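# Open a stapler past upright, leave it flat, retreat

## Task

Swing the stapler's cover open until it is clearly beyond vertical, with the stapler left open and resting flat on the table; then release it and move both grippers away.

## Robot and tools

ROBOT. Two arms, left_arm and right_arm, each ending in a parallel gripper. Bases in the scene frame: left_arm near (+0.002, +0.303, -0.013) m, right_arm near (-0.004, -0.340, -0.005) m, both facing roughly +x. The fingers extend along the gripper's own +z axis and separate along its y axis. end_effector_position is the spot between the finger pads, roughly 1 cm short of the tips.

FRAME. One scene frame for everything: origin at table-top height, halfway between the arms, a little behind the table's near edge; +x points out over the table, +y toward the left_arm side, +z up. Positions are in metres, orientations are quaternions written w first (qw, qx, qy, qz). Reported hand poses can be off by a few centimetres, more when the arm reaches far. Friction and gravity can leave a gripper low, short or tilted, so check each result and correct tilt.

THE ROW. Every motion command uses rows of 16 numbers covering both arms: left_arm x, y, z, qw, qx, qy, qz, opening, then right_arm in the same 8-slot order. Both halves are always required. x, y, z and the quaternion are an absolute target pose for that gripper in the scene frame, not an offset. Opening runs from -1 (closed) to +1 (fully open, 0.093 m). To hold an arm still, repeat its last reported pose and intended opening exactly in every call. The controller limits each step's orientation change to 40 degrees from the measured one.

execute_actions: argument actions is a list holding zero or one item. Empty list: just report state (with pictures). An action {"rows": [...], "steps": n} plays up to 15 rows, one per 1/30 s step, the last row repeating to fill n (at most 15, at least 6; default 15). Each target here must lie within 0.6 m of that arm's last reported position along every gripper axis, or the whole call is rejected and nothing moves. A wait item {"steps": n}, n up to 300, just lets time pass. Optional cameras: list of names, ["all"], or []. The result is read 6 steps before the action finishes; those steps still run afterwards.

move: target is one 16-number row or a list of up to 15 rows; no 0.6 m limit. Grippers travel in straight lines, finishing together, lasting 0.5 s to 10 s (cut off at 10 s). speed is in m/s, 0.002 to 2.9, default 0.25 (turning up to twice that in rad/s), one value or one per target. blend (metres) rounds corners between listed targets; 0 stops at each. blocking=false returns about 0.5 s after starting while motion continues. Opening changes in a later row happen only once everything has settled at that row. Paths ignore obstacles and the other arm; faster motion means more lag, overshoot and harder contact, and targets set deep past a contact press hard. Avoid paths close to an arm's own base; go around. The result adds a move: line: done (within 10 mm and 2 degrees), off_target, moving, held or fault, plus limits such as paced (target clipped) or held (steps withheld). Neither done nor off_target tells you about contact.

wait: seconds from 0 to 10; sends nothing new, a running move carries on, returns early if it ends. stop: brakes the current move (needs some distance); fingers keep moving. zoom_image: camera (one of cam_head_left, cam_head_right, cam_high, cam_low, cam_left_wrist, cam_right_wrist) and region [x0, y0, x1, y1] in pixels, at most 504 by 504, from that camera's latest image. finished_scene: scene, the number of the scene being closed; irreversible, call it only once the stapler is open, flat and released.

RESULTS. Each arm lists end_effector_position, end_effector_quat_wxyz, Hand target (where the controller currently drives it), grip_measured (motor on the -1..+1 scale; pads meet near -0.94, each millimetre of object width adds about 0.0208), Joint positions (radians, last entry the opening in metres), joint velocities ("within noise" means at rest) and joint torques (include arm weight; entries 1 to 3 wrap at ±28 N m). A Scene clock line counts time. MOTOR HOT appears near 75 °C; at 90 °C an OVER-TEMPERATURE FAULT folds that arm away for good, so avoid long stretched poses, sustained loads and pushing at unreachable targets. Elbow is straight at 2.901 rad.

CAMERAS. Two head cameras on a beam behind the arms, plus cam_high, cam_low and a camera on each wrist; calibration is given but may be off by a couple of degrees and millimetres. Images arrive with move, wait and stop by default, and with execute_actions only for an empty list or when cameras is set.

CAUTIONS. Never let the stapler fall or leave it off the table; do not knock it over or slam the cover. No hard hits on the table, the bar, plate or rail under the bases (they can stand about 3 cm above the table, with no warning on contact). Keep the two arms, grippers and wrist cameras from touching each other and keep cables free of strain; a gripper closing on the other's fingers counts as a press between arms. Release by sending an opening well above the object's width reading, then lift away. Loose objects may be nudged briefly by outside pushes.

Each tool is called after "Emit:" as name([rows], argument=value, ...), one row to a line, values as JSON.

## Session

Emit:
execute_actions(actions=[], cameras=["all"])

Scene clock: 0.00 s of 4900.00 s.
left_arm: end_effector_position=(+0.3615, +0.2983, +0.1094) grip_measured=+1.000 end_effector_quat_wxyz=(+0.664, -0.061, +0.744, +0.045) | right_arm: end_effector_position=(+0.3424, -0.4087, +0.1117) grip_measured=+1.000 end_effector_quat_wxyz=(+0.657, +0.153, +0.730, -0.111)
Joint positions: left_arm=[-0.095 1.553 0.185 1.24 -0.293 -0.056 0.093] | right_arm=[-0.003 1.625 0.167 1.308 0.335 0.072 0.093]
Joint velocities: within noise
Joint torques (N m): no reading
Heat: left arm: 30 °C; right arm: 31 °C.
Hand target: left_arm +0.3625, +0.2984, +0.1109; +0.665, -0.062, +0.743, +0.045 | right_arm +0.3451, -0.4086, +0.1186; +0.665, +0.153, +0.722, -0.109

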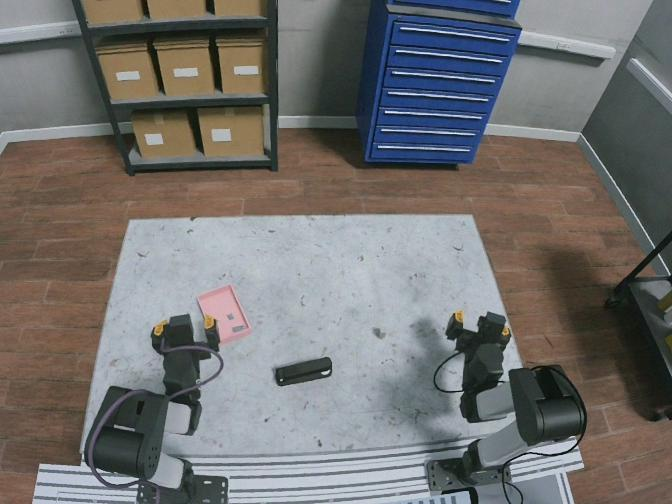

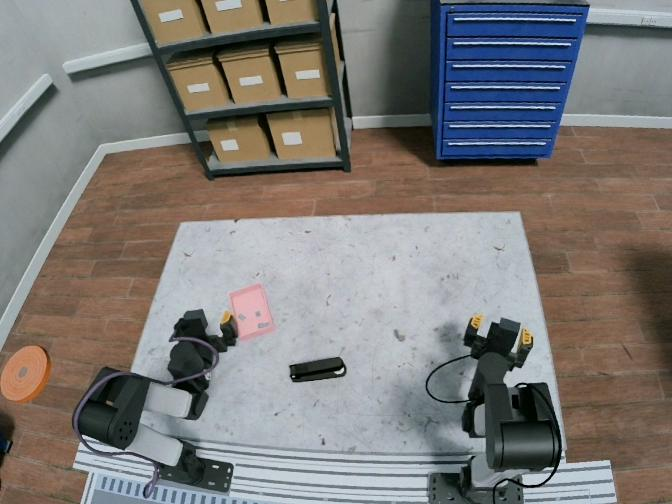

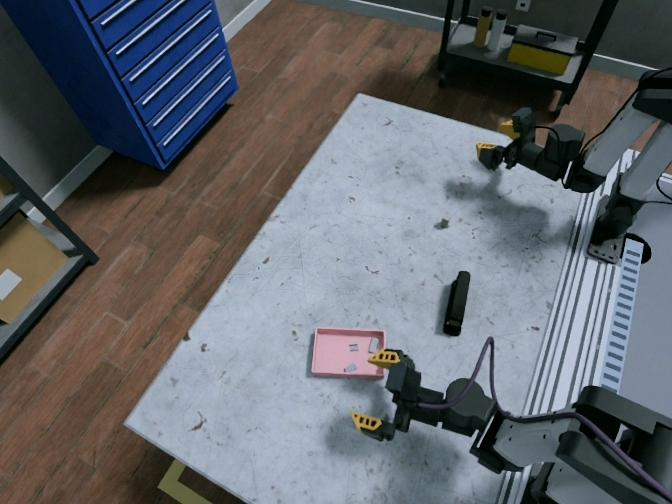

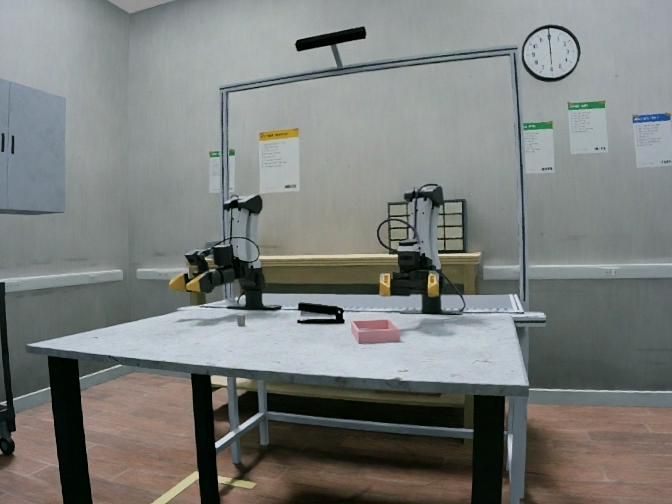

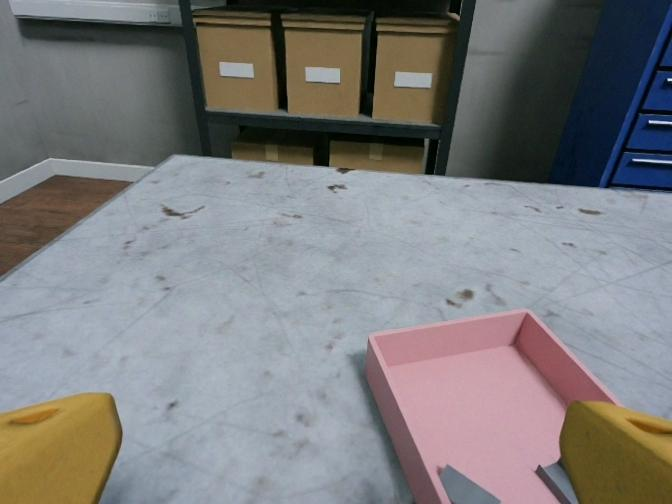

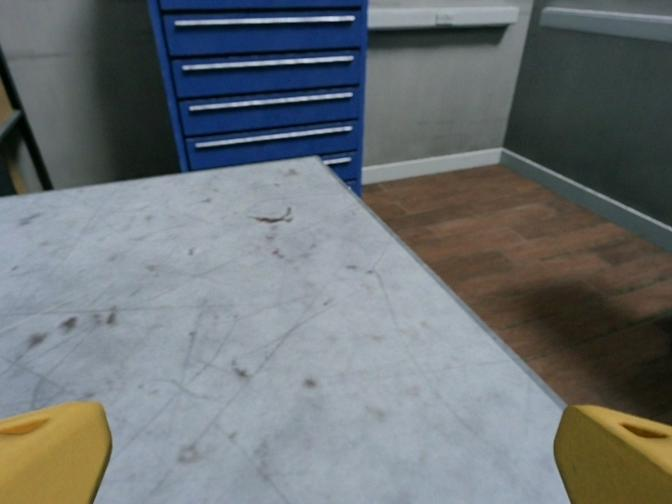

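Emit:
zoom_image(camera="cam_low", region=[280, 285, 410, 350])

Emit:
zoom_image(camera="cam_head_left", region=[250, 335, 360, 405])

Emit:
zoom_image(camera="cam_high", region=[400, 250, 520, 350])

Emit:
zoom_image(camera="cam_head_right", region=[270, 340, 370, 400])

Scaled by 3.877.

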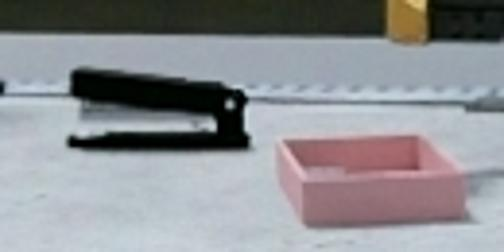

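Scaled by 4.582.

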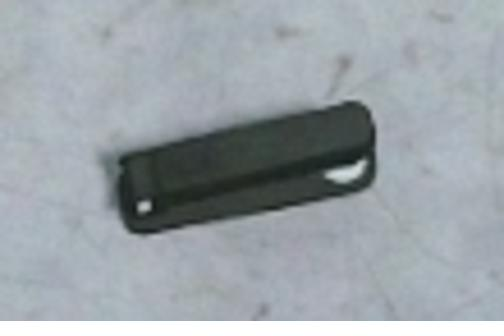

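Scaled by 4.200.

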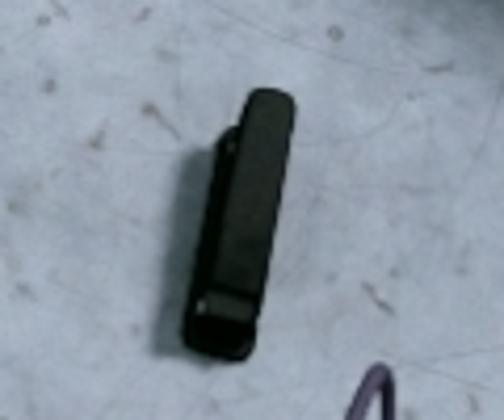

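Scaled by 5.040.

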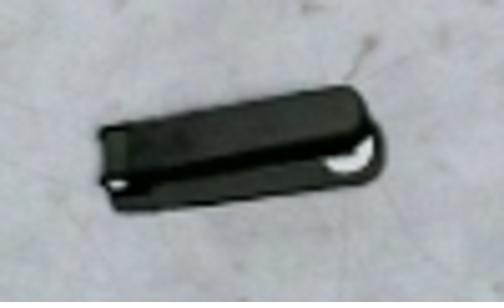

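Emit:
move(target=[0.3615,0.2983,0.1094,0.664,-0.061,0.744,0.045,1,0.265,-0.14,0.16,0.249,-0.702,0.600,0.291,1])

Scene clock: 7.17 s of 4900.00 s.
left_arm: end_effector_position=(+0.3615, +0.2983, +0.1094) grip_measured=+1.000 end_effector_quat_wxyz=(+0.664, -0.061, +0.744, +0.045) | right_arm: end_effector_position=(+0.2611, -0.1424, +0.1574) grip_measured=+1.000 end_effector_quat_wxyz=(-0.248, +0.698, -0.606, -0.291)
Joint positions: left_arm=[-0.095 1.553 0.185 1.24 -0.293 -0.056 0.093] | right_arm=[0.305 1.668 1.307 -1.12 -0.781 -1.389 0.093]
Joint velocities: within noise
Joint torques (N m): left_arm=[0.25 -4.23 5.44 2.54 -0.23 0] | right_arm=[0.12 -5.29 8.36 0.34 -0.53 -0.16]
Heat: left arm: 31 °C; right arm: 33 °C.
Hand target: left_arm +0.3615, +0.2982, +0.1094; +0.664, -0.061, +0.744, +0.045 | right_arm +0.2650, -0.1400, +0.1599; -0.249, +0.702, -0.600, -0.291
Off the commanded pose: left_arm 0.000 m, 0 deg | right_arm 0.005 m, 1 deg.
Kept back: nothing.
move: done
camera_calibration:
cam_right_wrist: T_world_to_cam=[[0.992981, 0.1154, -0.0259279, -0.23658], [0.0994689, -0.933378, -0.344836, -0.0633829], [-0.0639945, 0.339836, -0.938305, 0.293988], [0, 0, 0, 1]] pos_world=[0.260038, -0.131767, 0.24786]

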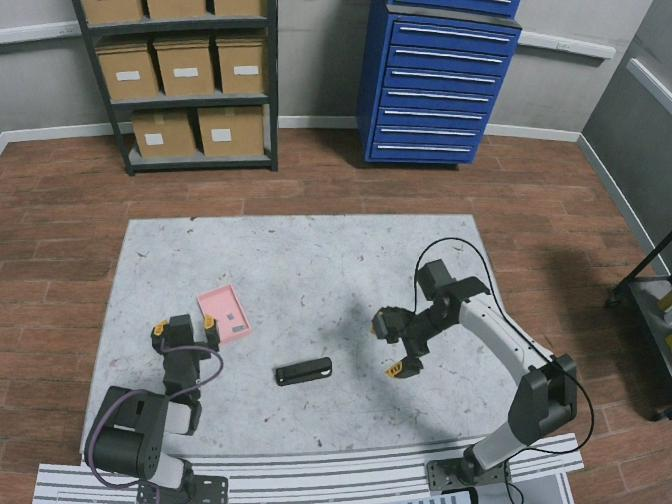

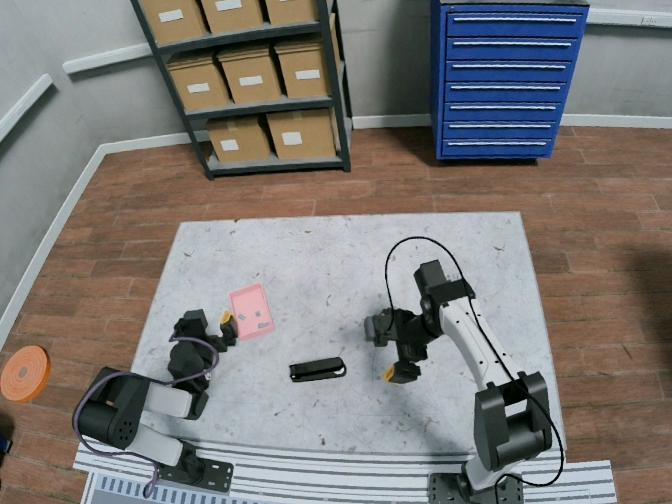

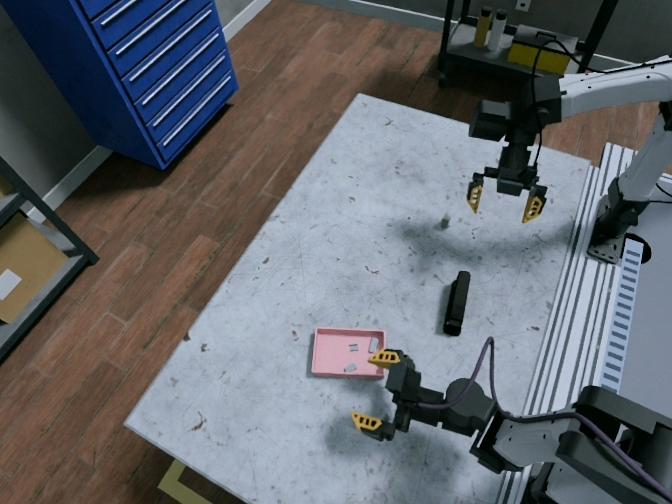

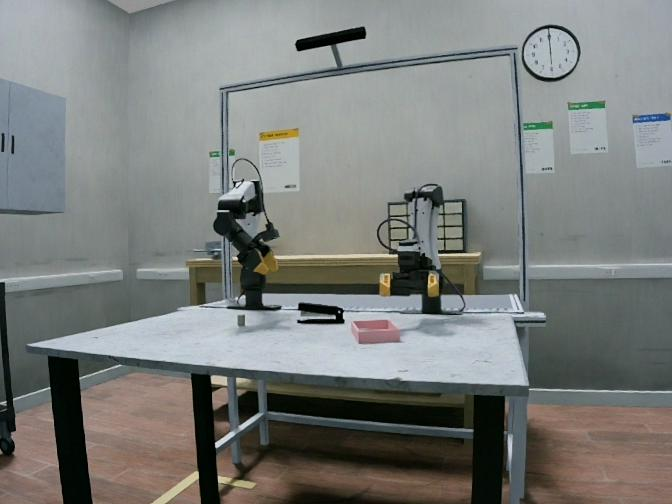

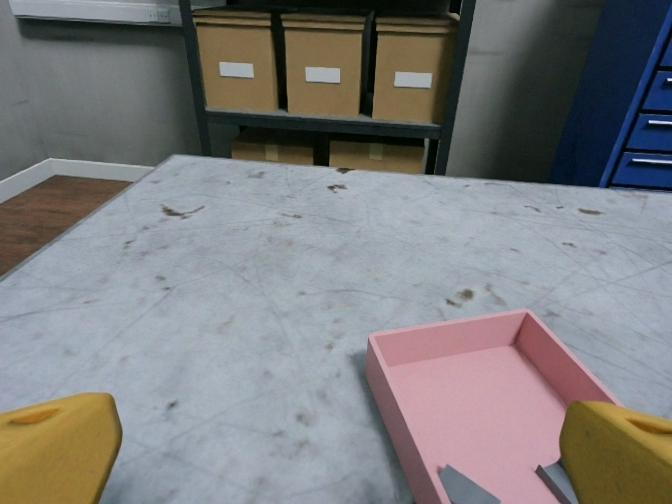

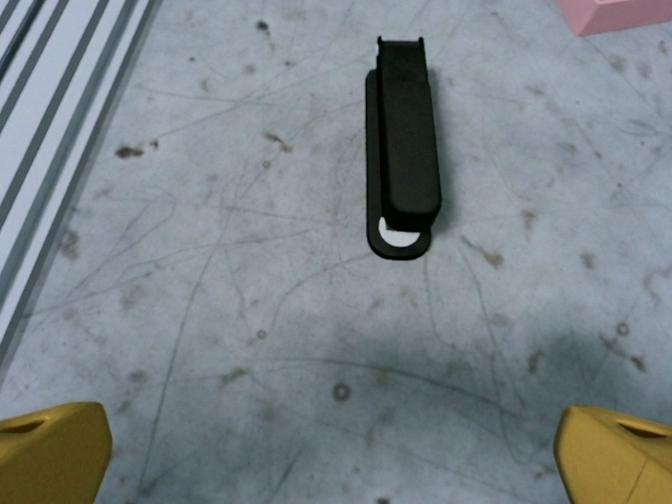

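Emit:
move(target=[0.3615,0.2983,0.1094,0.664,-0.061,0.744,0.045,1,0.283,-0.03,0.11,0.173,-0.718,0.646,0.192,0.3], cameras=["cam_right_wrist","cam_low","cam_head_right"])

Scene clock: 9.47 s of 4900.00 s.
left_arm: end_effector_position=(+0.3615, +0.2983, +0.1094) grip_measured=+1.000 end_effector_quat_wxyz=(+0.664, -0.061, +0.744, +0.045) | right_arm: end_effector_position=(+0.2714, -0.0353, +0.1083) grip_measured=+0.302 end_effector_quat_wxyz=(-0.161, +0.721, -0.644, -0.201)
Joint positions: left_arm=[-0.095 1.553 0.185 1.24 -0.293 -0.056 0.093] | right_arm=[0.678 1.903 1.495 -0.932 -0.472 -0.975 0.06]
Joint velocities: within noise
Joint torques (N m): left_arm=[0.23 -4.27 5.45 2.54 -0.23 0] | right_arm=[-0.14 -7.39 9.01 0.95 -0.26 -0.01]
Heat: left arm: 32 °C; right arm: 33 °C.
Hand target: left_arm +0.3615, +0.2982, +0.1094; +0.664, -0.061, +0.744, +0.045 | right_arm +0.2827, -0.0303, +0.1103; -0.173, +0.718, -0.646, -0.192
Off the commanded pose: left_arm 0.000 m, 0 deg | right_arm 0.013 m, 2 deg.
Kept back: nothing.
move: off_target (right_arm)
camera_calibration:
cam_right_wrist: T_world_to_cam=[[0.995373, 0.0881834, -0.038174, -0.260721], [0.0846249, -0.992651, -0.0864998, -0.00749057], [-0.0455213, 0.082869, -0.99552, 0.204297], [0, 0, 0, 1]] pos_world=[0.269448, -0.00137416, 0.192781]
Images, in order (width x height): cam_head_right 672x504, cam_low 672x504, cam_right_wrist 672x504.

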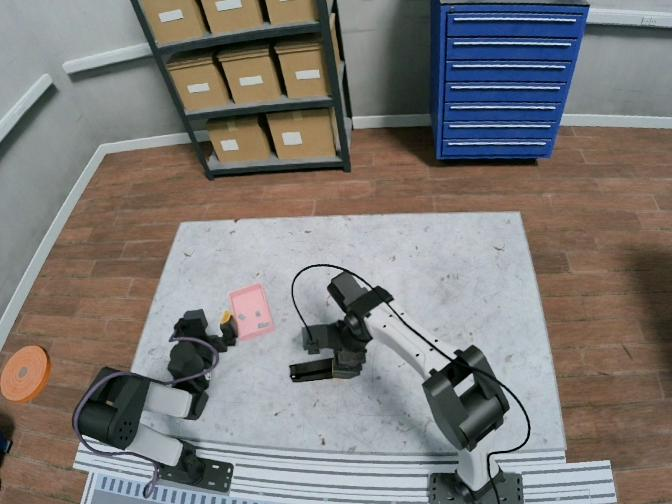

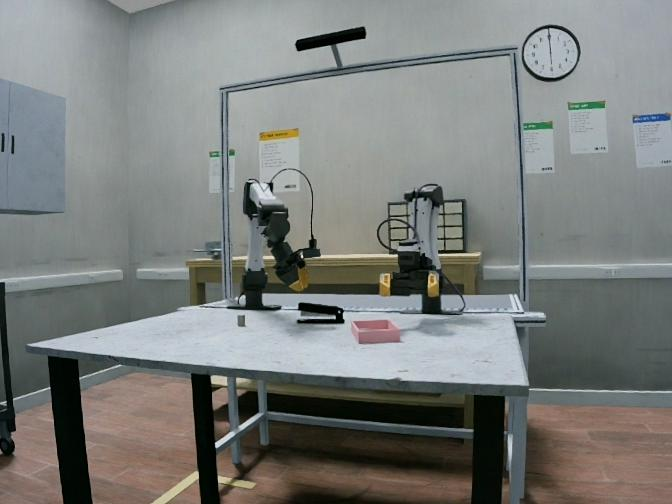

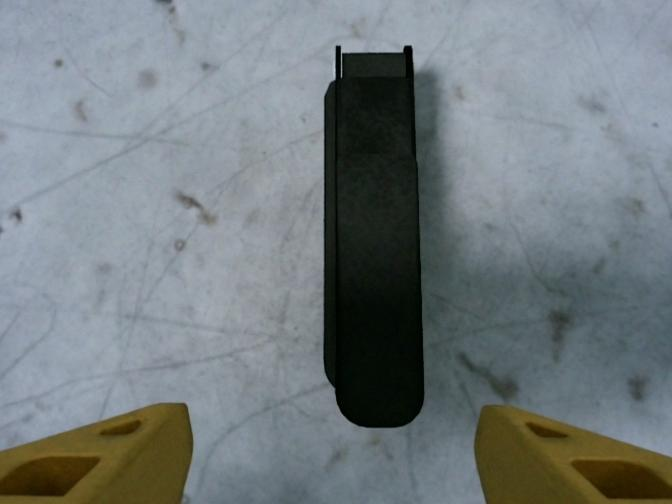

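Emit:
move([
  [0.3615,0.2983,0.1094,0.664,-0.061,0.744,0.045,1,0.294,-0.025,0.10,0.173,-0.718,0.646,0.192,0.6],
  [0.3615,0.2983,0.1094,0.664,-0.061,0.744,0.045,1,0.294,-0.025,0.085,0.173,-0.718,0.646,0.192,0.6],
], cameras=["cam_right_wrist","cam_low"])

Scene clock: 10.80 s of 4900.00 s.
left_arm: end_effector_position=(+0.3615, +0.2983, +0.1094) grip_measured=+1.000 end_effector_quat_wxyz=(+0.664, -0.061, +0.744, +0.045) | right_arm: end_effector_position=(+0.2862, -0.0249, +0.0934) grip_measured=+0.598 end_effector_quat_wxyz=(-0.171, +0.721, -0.642, -0.198)
Joint positions: left_arm=[-0.095 1.553 0.185 1.24 -0.293 -0.056 0.093] | right_arm=[0.678 1.964 1.513 -0.867 -0.47 -0.973 0.074]
Joint velocities: within noise
Joint torques (N m): left_arm=[0.23 -4.25 5.45 2.53 -0.23 0] | right_arm=[-0.58 -7.71 6.17 1.01 -0.27 -0.07]
Heat: left arm: 32 °C; right arm: 32 °C.
Hand target: left_arm +0.3615, +0.2982, +0.1094; +0.664, -0.061, +0.744, +0.045 | right_arm +0.2937, -0.0253, +0.0851; -0.173, +0.718, -0.646, -0.192
Off the commanded pose: left_arm 0.000 m, 0 deg | right_arm 0.011 m, 1 deg.
Kept back: nothing.
move: off_target (right_arm)
camera_calibration:
cam_right_wrist: T_world_to_cam=[[0.996053, 0.0865967, -0.0194735, -0.278949], [0.0843495, -0.991799, -0.0960247, 0.00130262], [-0.0276292, 0.0940031, -0.995188, 0.184412], [0, 0, 0, 1]] pos_world=[0.282833, 0.00811274, 0.178217]
Images, in order (width x height): cam_low 672x504, cam_right_wrist 672x504.

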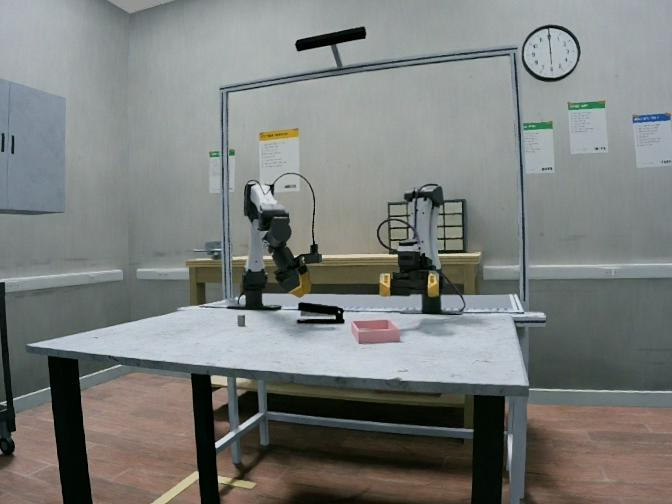

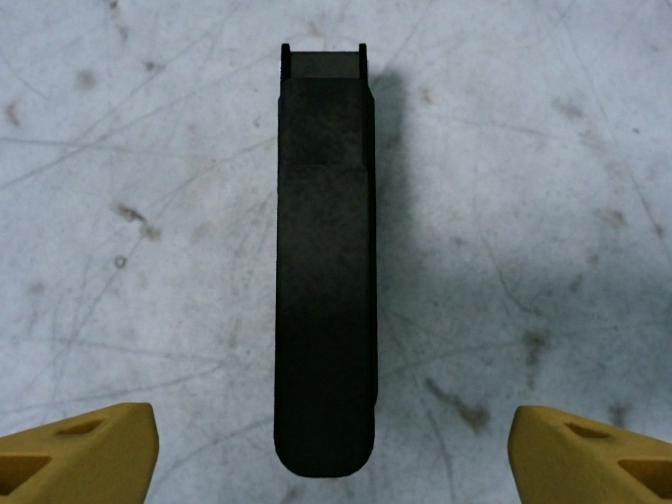

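Emit:
move(target=[0.3615,0.2983,0.1094,0.664,-0.061,0.744,0.045,1,0.291,-0.024,0.038,0.173,-0.718,0.646,0.192,0.6], speed=0.12, cameras=["cam_right_wrist","cam_low"])

Emit:
zoom_image(camera="cam_low", region=[270, 260, 400, 350])

Scene clock: 12.20 s of 4900.00 s.
left_arm: end_effector_position=(+0.3615, +0.2983, +0.1094) grip_measured=+1.000 end_effector_quat_wxyz=(+0.664, -0.061, +0.744, +0.045) | right_arm: end_effector_position=(+0.2858, -0.0266, +0.0434) grip_measured=+0.598 end_effector_quat_wxyz=(-0.168, +0.720, -0.644, -0.197)
Joint positions: left_arm=[-0.095 1.553 0.185 1.24 -0.293 -0.056 0.093] | right_arm=[0.678 2.013 1.378 -0.687 -0.468 -0.97 0.074]
Joint velocities: within noise
Joint torques (N m): left_arm=[0.23 -4.25 5.44 2.54 -0.22 0] | right_arm=[0.09 -8.14 6.32 1.04 -0.29 -0.01]
Heat: left arm: 33 °C; right arm: 33 °C.
Hand target: left_arm +0.3615, +0.2982, +0.1094; +0.664, -0.061, +0.744, +0.045 | right_arm +0.2908, -0.0241, +0.0382; -0.173, +0.718, -0.646, -0.192
Off the commanded pose: left_arm 0.000 m, 0 deg | right_arm 0.008 m, 1 deg.
Kept back: nothing.
move: done
camera_calibration:
cam_right_wrist: T_world_to_cam=[[0.99624, 0.0834752, -0.02321, -0.279274], [0.0810181, -0.992467, -0.0918988, -0.00437158], [-0.0307065, 0.0896728, -0.995498, 0.135601], [0, 0, 0, 1]] pos_world=[0.282742, 0.00681408, 0.128107]
Images, in order (width x height): cam_low 672x504, cam_right_wrist 672x504.

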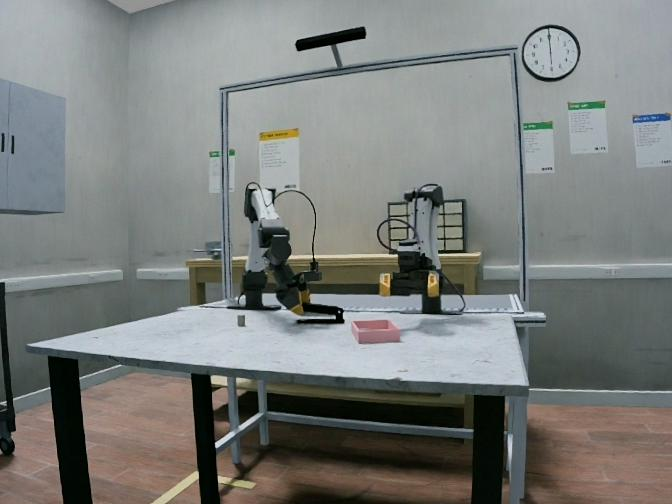

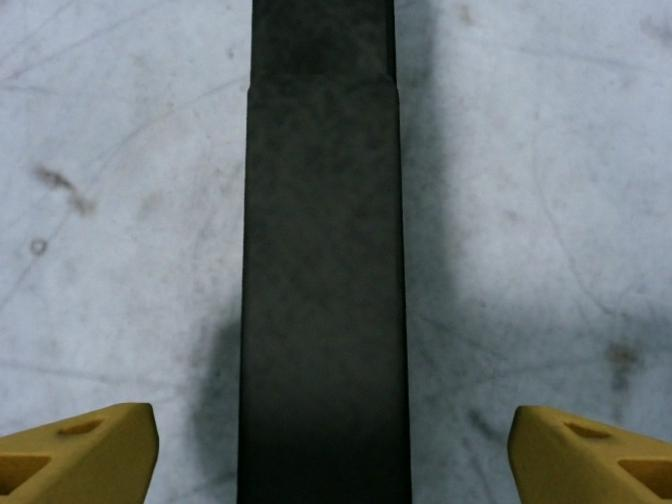

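Scaled by 3.877.

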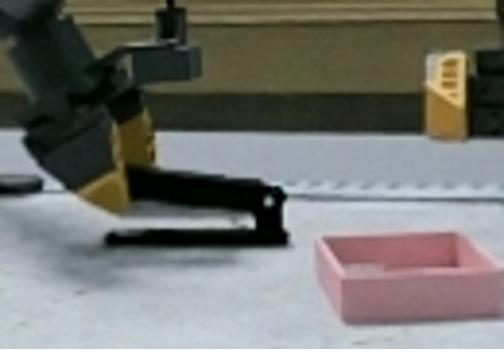

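Emit:
move([
  [0.3615,0.2983,0.1094,0.664,-0.061,0.744,0.045,1,0.291,-0.024,0.036,0.173,-0.718,0.646,0.192,-0.2],
  [0.3615,0.2983,0.1094,0.664,-0.061,0.744,0.045,1,0.291,-0.024,0.036,0.173,-0.718,0.646,0.192,-0.42],
  [0.3615,0.2983,0.1094,0.664,-0.061,0.744,0.045,1,0.291,-0.024,0.036,0.173,-0.718,0.646,0.192,-0.6],
], speed=0.12, cameras=["cam_right_wrist","cam_low"])

Emit:
zoom_image(camera="cam_low", region=[270, 260, 400, 350])

Scene clock: 15.60 s of 4900.00 s.
left_arm: end_effector_position=(+0.3615, +0.2983, +0.1094) grip_measured=+1.000 end_effector_quat_wxyz=(+0.664, -0.061, +0.744, +0.045) | right_arm: end_effector_position=(+0.2871, -0.0256, +0.0437) grip_measured=-0.549 end_effector_quat_wxyz=(-0.172, +0.720, -0.643, -0.196)
Joint positions: left_arm=[-0.095 1.553 0.185 1.24 -0.293 -0.056 0.093] | right_arm=[0.678 2.013 1.377 -0.678 -0.468 -0.97 0.019]
Joint velocities: within noise
Joint torques (N m): left_arm=[0.25 -4.27 5.42 2.53 -0.22 0] | right_arm=[0.02 -7.95 6.01 1.07 -0.3 0.01]
Heat: left arm: 34 °C; right arm: 33 °C.
Hand target: left_arm +0.3615, +0.2982, +0.1094; +0.664, -0.061, +0.744, +0.045 | right_arm +0.2907, -0.0242, +0.0361; -0.173, +0.718, -0.646, -0.192
Off the commanded pose: left_arm 0.000 m, 0 deg | right_arm 0.009 m, 1 deg.
Kept back: nothing.
move: done
camera_calibration:
cam_right_wrist: T_world_to_cam=[[0.996382, 0.0833389, -0.0166363, -0.280981], [0.0813717, -0.992042, -0.0960772, -0.00347297], [-0.0245109, 0.0943759, -0.995235, 0.134168], [0, 0, 0, 1]] pos_world=[0.283536, 0.00730906, 0.128521]
Images, in order (width x height): cam_low 672x504, cam_right_wrist 672x504.

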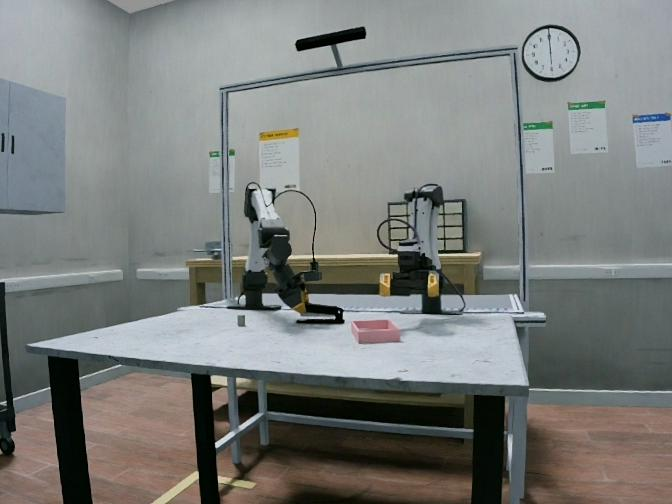

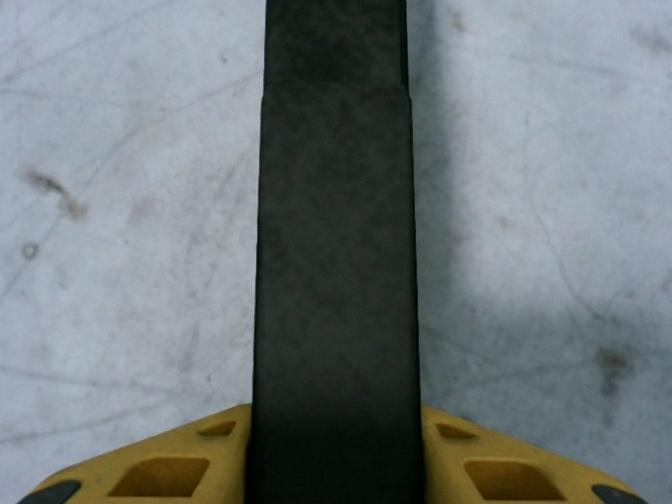

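Scaled by 3.877.

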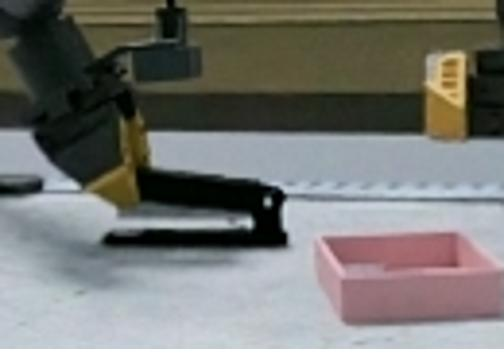

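Emit:
move([
  [0.3615,0.2983,0.1094,0.664,-0.061,0.744,0.045,1,0.291,-0.022,0.058,0.195,-0.712,0.641,0.217,-0.6],
  [0.3615,0.2983,0.1094,0.664,-0.061,0.744,0.045,1,0.290,-0.0155,0.078,0.229,-0.698,0.629,0.254,-0.6],
], speed=0.08, blend=0.01, cameras=["cam_right_wrist","cam_low"])

Emit:
zoom_image(camera="cam_low", region=[270, 260, 400, 350])

Scene clock: 18.00 s of 4900.00 s.
left_arm: end_effector_position=(+0.3615, +0.2983, +0.1094) grip_measured=+1.000 end_effector_quat_wxyz=(+0.664, -0.061, +0.744, +0.045) | right_arm: end_effector_position=(+0.2817, -0.0253, +0.0465) grip_measured=-0.549 end_effector_quat_wxyz=(-0.178, +0.701, -0.645, -0.246)
Joint positions: left_arm=[-0.095 1.553 0.185 1.24 -0.293 -0.056 0.093] | right_arm=[0.65 2.009 1.349 -0.659 -0.572 -0.953 0.019]
Joint velocities: within noise
Joint torques (N m): left_arm=[0.21 -4.26 5.42 2.54 -0.22 0] | right_arm=[-0.62 -13.83 6.34 1.22 -0.87 0.01]
Heat: left arm: 34 °C; right arm: 33 °C.
Hand target: left_arm +0.3615, +0.2982, +0.1094; +0.664, -0.061, +0.744, +0.045 | right_arm +0.2891, -0.0164, +0.0779; -0.228, +0.699, -0.628, -0.254
Off the commanded pose: left_arm 0.000 m, 0 deg | right_arm 0.034 m, 6 deg.
Kept back: nothing.
move: off_target (right_arm)
camera_calibration:
cam_right_wrist: T_world_to_cam=[[0.993859, 0.0742337, -0.082056, -0.27209], [0.0587181, -0.982363, -0.177525, 0.00800621], [-0.0937871, 0.171617, -0.980689, 0.157613], [0, 0, 0, 1]] pos_world=[0.284731, 0.00101433, 0.133664]
Images, in order (width x height): cam_low 672x504, cam_right_wrist 672x504.

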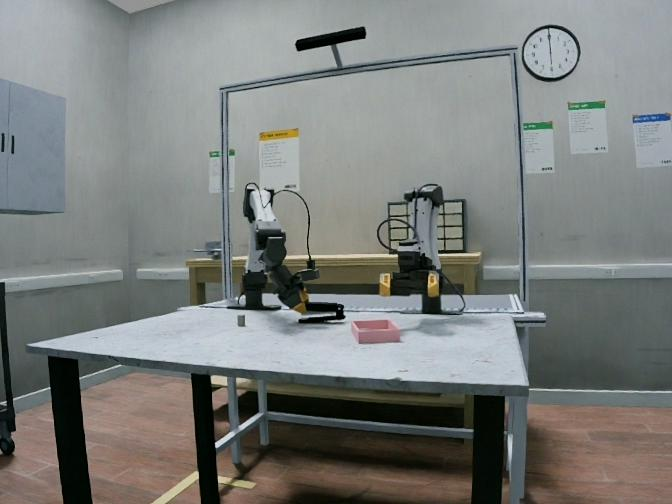

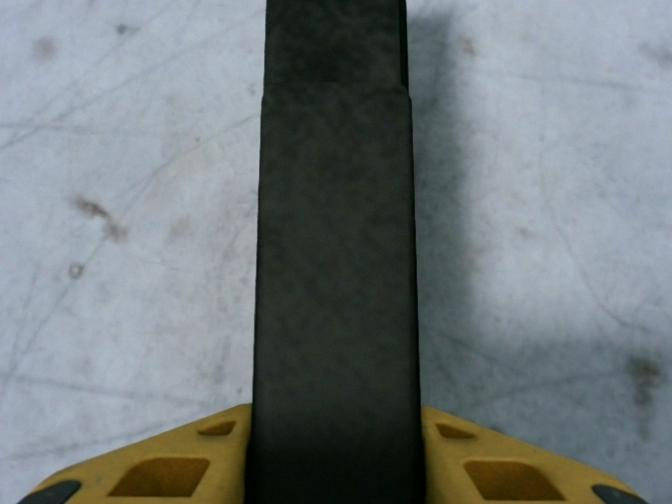

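Scaled by 3.877.

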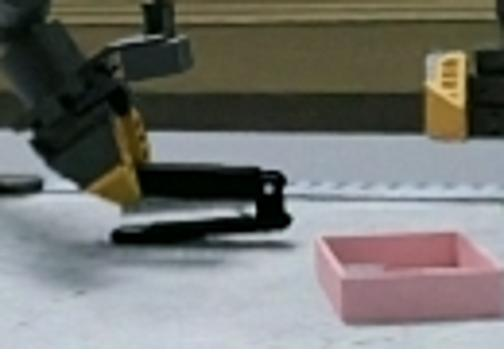

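Emit:
move(target=[0.3615,0.2983,0.1094,0.664,-0.061,0.744,0.045,1,0.291,-0.024,0.042,0.173,-0.718,0.646,0.192,-0.6], speed=0.08, cameras=["cam_right_wrist","cam_low"])

Emit:
zoom_image(camera="cam_low", region=[270, 260, 400, 350])

Scene clock: 20.57 s of 4900.00 s.
left_arm: end_effector_position=(+0.3615, +0.2983, +0.1094) grip_measured=+1.000 end_effector_quat_wxyz=(+0.664, -0.061, +0.744, +0.045) | right_arm: end_effector_position=(+0.2819, -0.0248, +0.0434) grip_measured=-0.549 end_effector_quat_wxyz=(-0.169, +0.713, -0.647, -0.210)
Joint positions: left_arm=[-0.095 1.553 0.185 1.24 -0.293 -0.056 0.093] | right_arm=[0.678 2.009 1.364 -0.676 -0.492 -0.952 0.019]
Joint velocities: within noise
Joint torques (N m): left_arm=[0.25 -4.27 5.45 2.53 -0.23 0] | right_arm=[-0.05 -8.18 8.09 0.82 -0.07 -0.18]
Heat: left arm: 35 °C; right arm: 34 °C.
Hand target: left_arm +0.3615, +0.2982, +0.1094; +0.664, -0.061, +0.744, +0.045 | right_arm +0.2909, -0.0241, +0.0422; -0.173, +0.718, -0.646, -0.192
Off the commanded pose: left_arm 0.000 m, 0 deg | right_arm 0.009 m, 2 deg.
Kept back: nothing.
move: done
camera_calibration:
cam_right_wrist: T_world_to_cam=[[0.996229, 0.0750565, -0.0435284, -0.27494], [0.0698132, -0.991307, -0.111516, 0.001656], [-0.05152, 0.108057, -0.992809, 0.141513], [0, 0, 0, 1]] pos_world=[0.281078, 0.00698619, 0.128712]
Images, in order (width x height): cam_low 672x504, cam_right_wrist 672x504.

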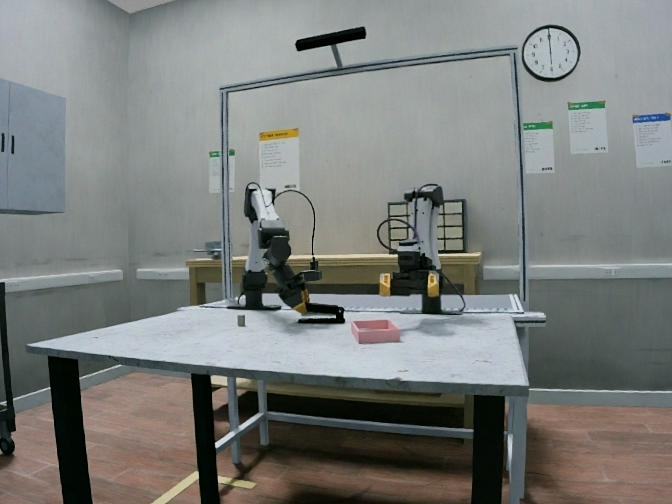

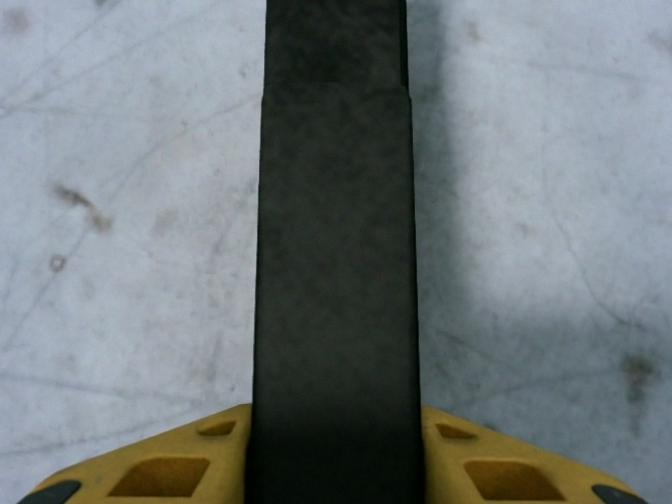

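Scaled by 3.877.

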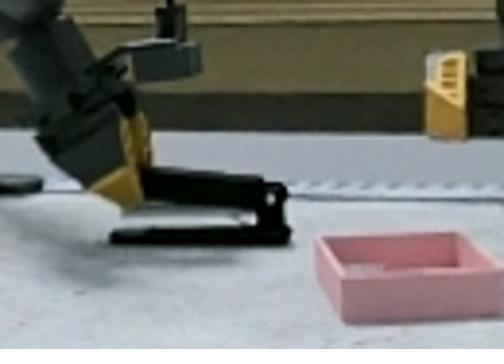

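Emit:
move([
  [0.3615,0.2983,0.1094,0.664,-0.061,0.744,0.045,1,0.291,-0.0215,0.0613,0.116,-0.732,0.659,0.129,-0.6],
  [0.3615,0.2983,0.1094,0.664,-0.061,0.744,0.045,1,0.290,-0.0155,0.078,0.058,-0.740,0.666,0.065,-0.6],
], speed=0.08, blend=0.01, cameras=["cam_right_wrist","cam_low"])

Emit:
zoom_image(camera="cam_low", region=[270, 260, 400, 350])

Scene clock: 23.73 s of 4900.00 s.
left_arm: end_effector_position=(+0.3615, +0.2983, +0.1094) grip_measured=+1.000 end_effector_quat_wxyz=(+0.664, -0.061, +0.744, +0.045) | right_arm: end_effector_position=(+0.2863, -0.0173, +0.0779) grip_measured=-0.549 end_effector_quat_wxyz=(-0.061, +0.743, -0.663, -0.071)
Joint positions: left_arm=[-0.095 1.553 0.185 1.24 -0.293 -0.056 0.093] | right_arm=[0.803 2.144 1.807 -1.148 -0.17 -0.905 0.019]
Joint velocities: within noise
Joint torques (N m): left_arm=[0.23 -4.27 5.45 2.54 -0.23 0] | right_arm=[0.08 -8.9 8.8 0.35 -0.11 0.01]
Heat: left arm: 36 °C; right arm: 34 °C.
Hand target: left_arm +0.3615, +0.2982, +0.1094; +0.664, -0.061, +0.744, +0.045 | right_arm +0.2900, -0.0156, +0.0780; -0.059, +0.740, -0.666, -0.065
Off the commanded pose: left_arm 0.000 m, 0 deg | right_arm 0.004 m, 1 deg.
Kept back: nothing.
move: done
camera_calibration:
cam_right_wrist: T_world_to_cam=[[0.99672, 0.0808037, -0.00456405, -0.281408], [0.0795098, -0.967113, 0.241599, -0.0171061], [0.0151081, -0.241169, -0.970365, 0.148316], [0, 0, 0, 1]] pos_world=[0.279604, 0.0419644, 0.146769]
Images, in order (width x height): cam_low 672x504, cam_right_wrist 672x504.

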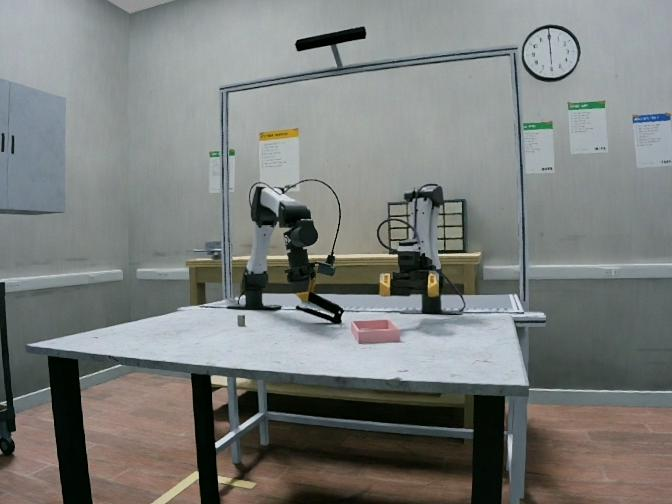

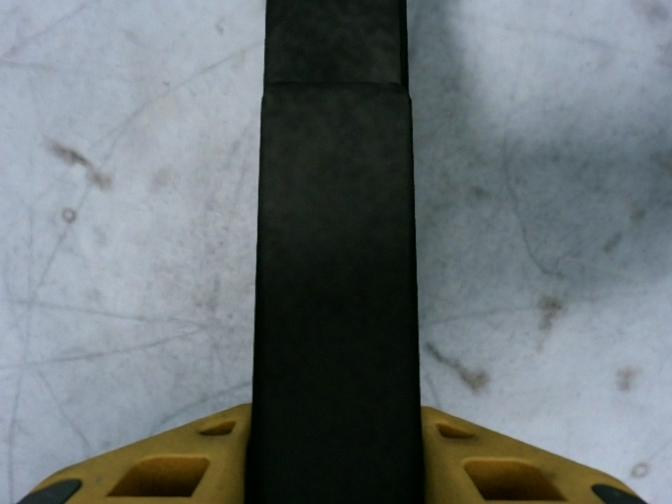

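Scaled by 3.877.

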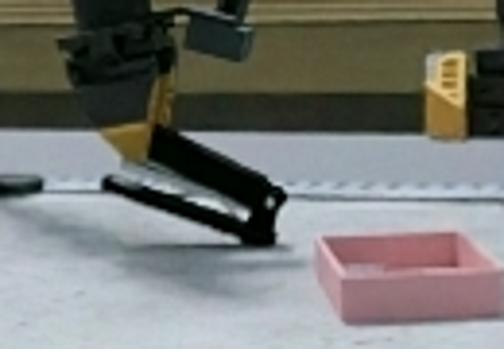

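Emit:
move([
  [0.3615,0.2983,0.1094,0.664,-0.061,0.744,0.045,1,0.291,-0.0215,0.0613,0.116,-0.732,0.659,0.129,-0.6],
  [0.3615,0.2983,0.1094,0.664,-0.061,0.744,0.045,1,0.290,-0.024,0.043,0.173,-0.718,0.646,0.192,-0.6],
], speed=0.08, blend=0.01, cameras=["cam_low"])

Emit:
zoom_image(camera="cam_low", region=[270, 260, 400, 350])

Scene clock: 30.13 s of 4900.00 s.
left_arm: end_effector_position=(+0.3615, +0.2983, +0.1094) grip_measured=+1.000 end_effector_quat_wxyz=(+0.664, -0.061, +0.744, +0.045) | right_arm: end_effector_position=(+0.2850, -0.0327, +0.0423) grip_measured=-0.549 end_effector_quat_wxyz=(-0.145, +0.715, -0.658, -0.186)
Joint positions: left_arm=[-0.095 1.553 0.185 1.24 -0.293 -0.056 0.093] | right_arm=[0.679 2.023 1.408 -0.748 -0.434 -0.954 0.019]
Joint velocities: within noise
Joint torques (N m): left_arm=[0.23 -4.23 5.45 2.54 -0.22 0] | right_arm=[-0.06 -9.77 4.56 1.37 -0.52 -0.15]
Heat: left arm: 37 °C; right arm: 36 °C.
Hand target: left_arm +0.3615, +0.2982, +0.1094; +0.664, -0.061, +0.744, +0.045 | right_arm +0.2897, -0.0243, +0.0435; -0.172, +0.719, -0.646, -0.192
Off the commanded pose: left_arm 0.000 m, 0 deg | right_arm 0.010 m, 4 deg.
Kept back: nothing.
move: off_target (right_arm)
Images, in order (width x height): cam_low 672x504.

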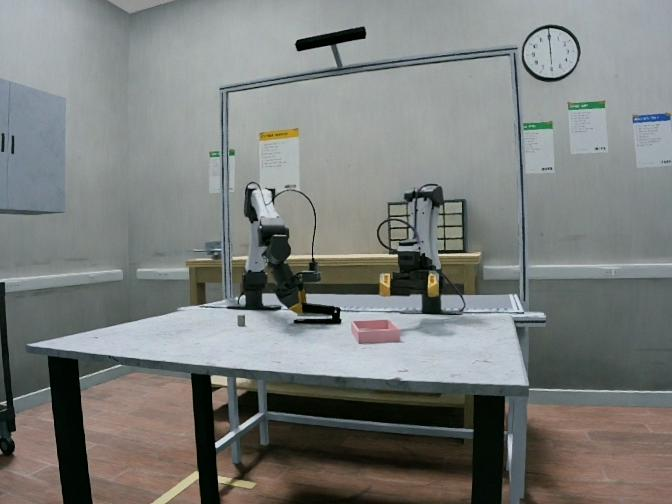

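Scaled by 3.877.

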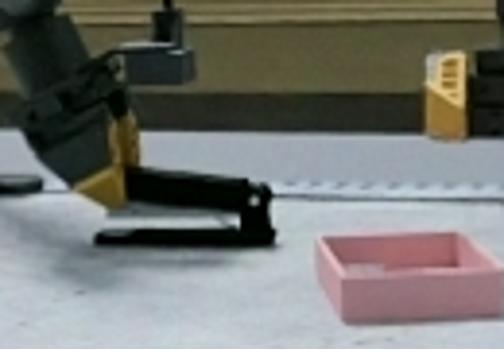

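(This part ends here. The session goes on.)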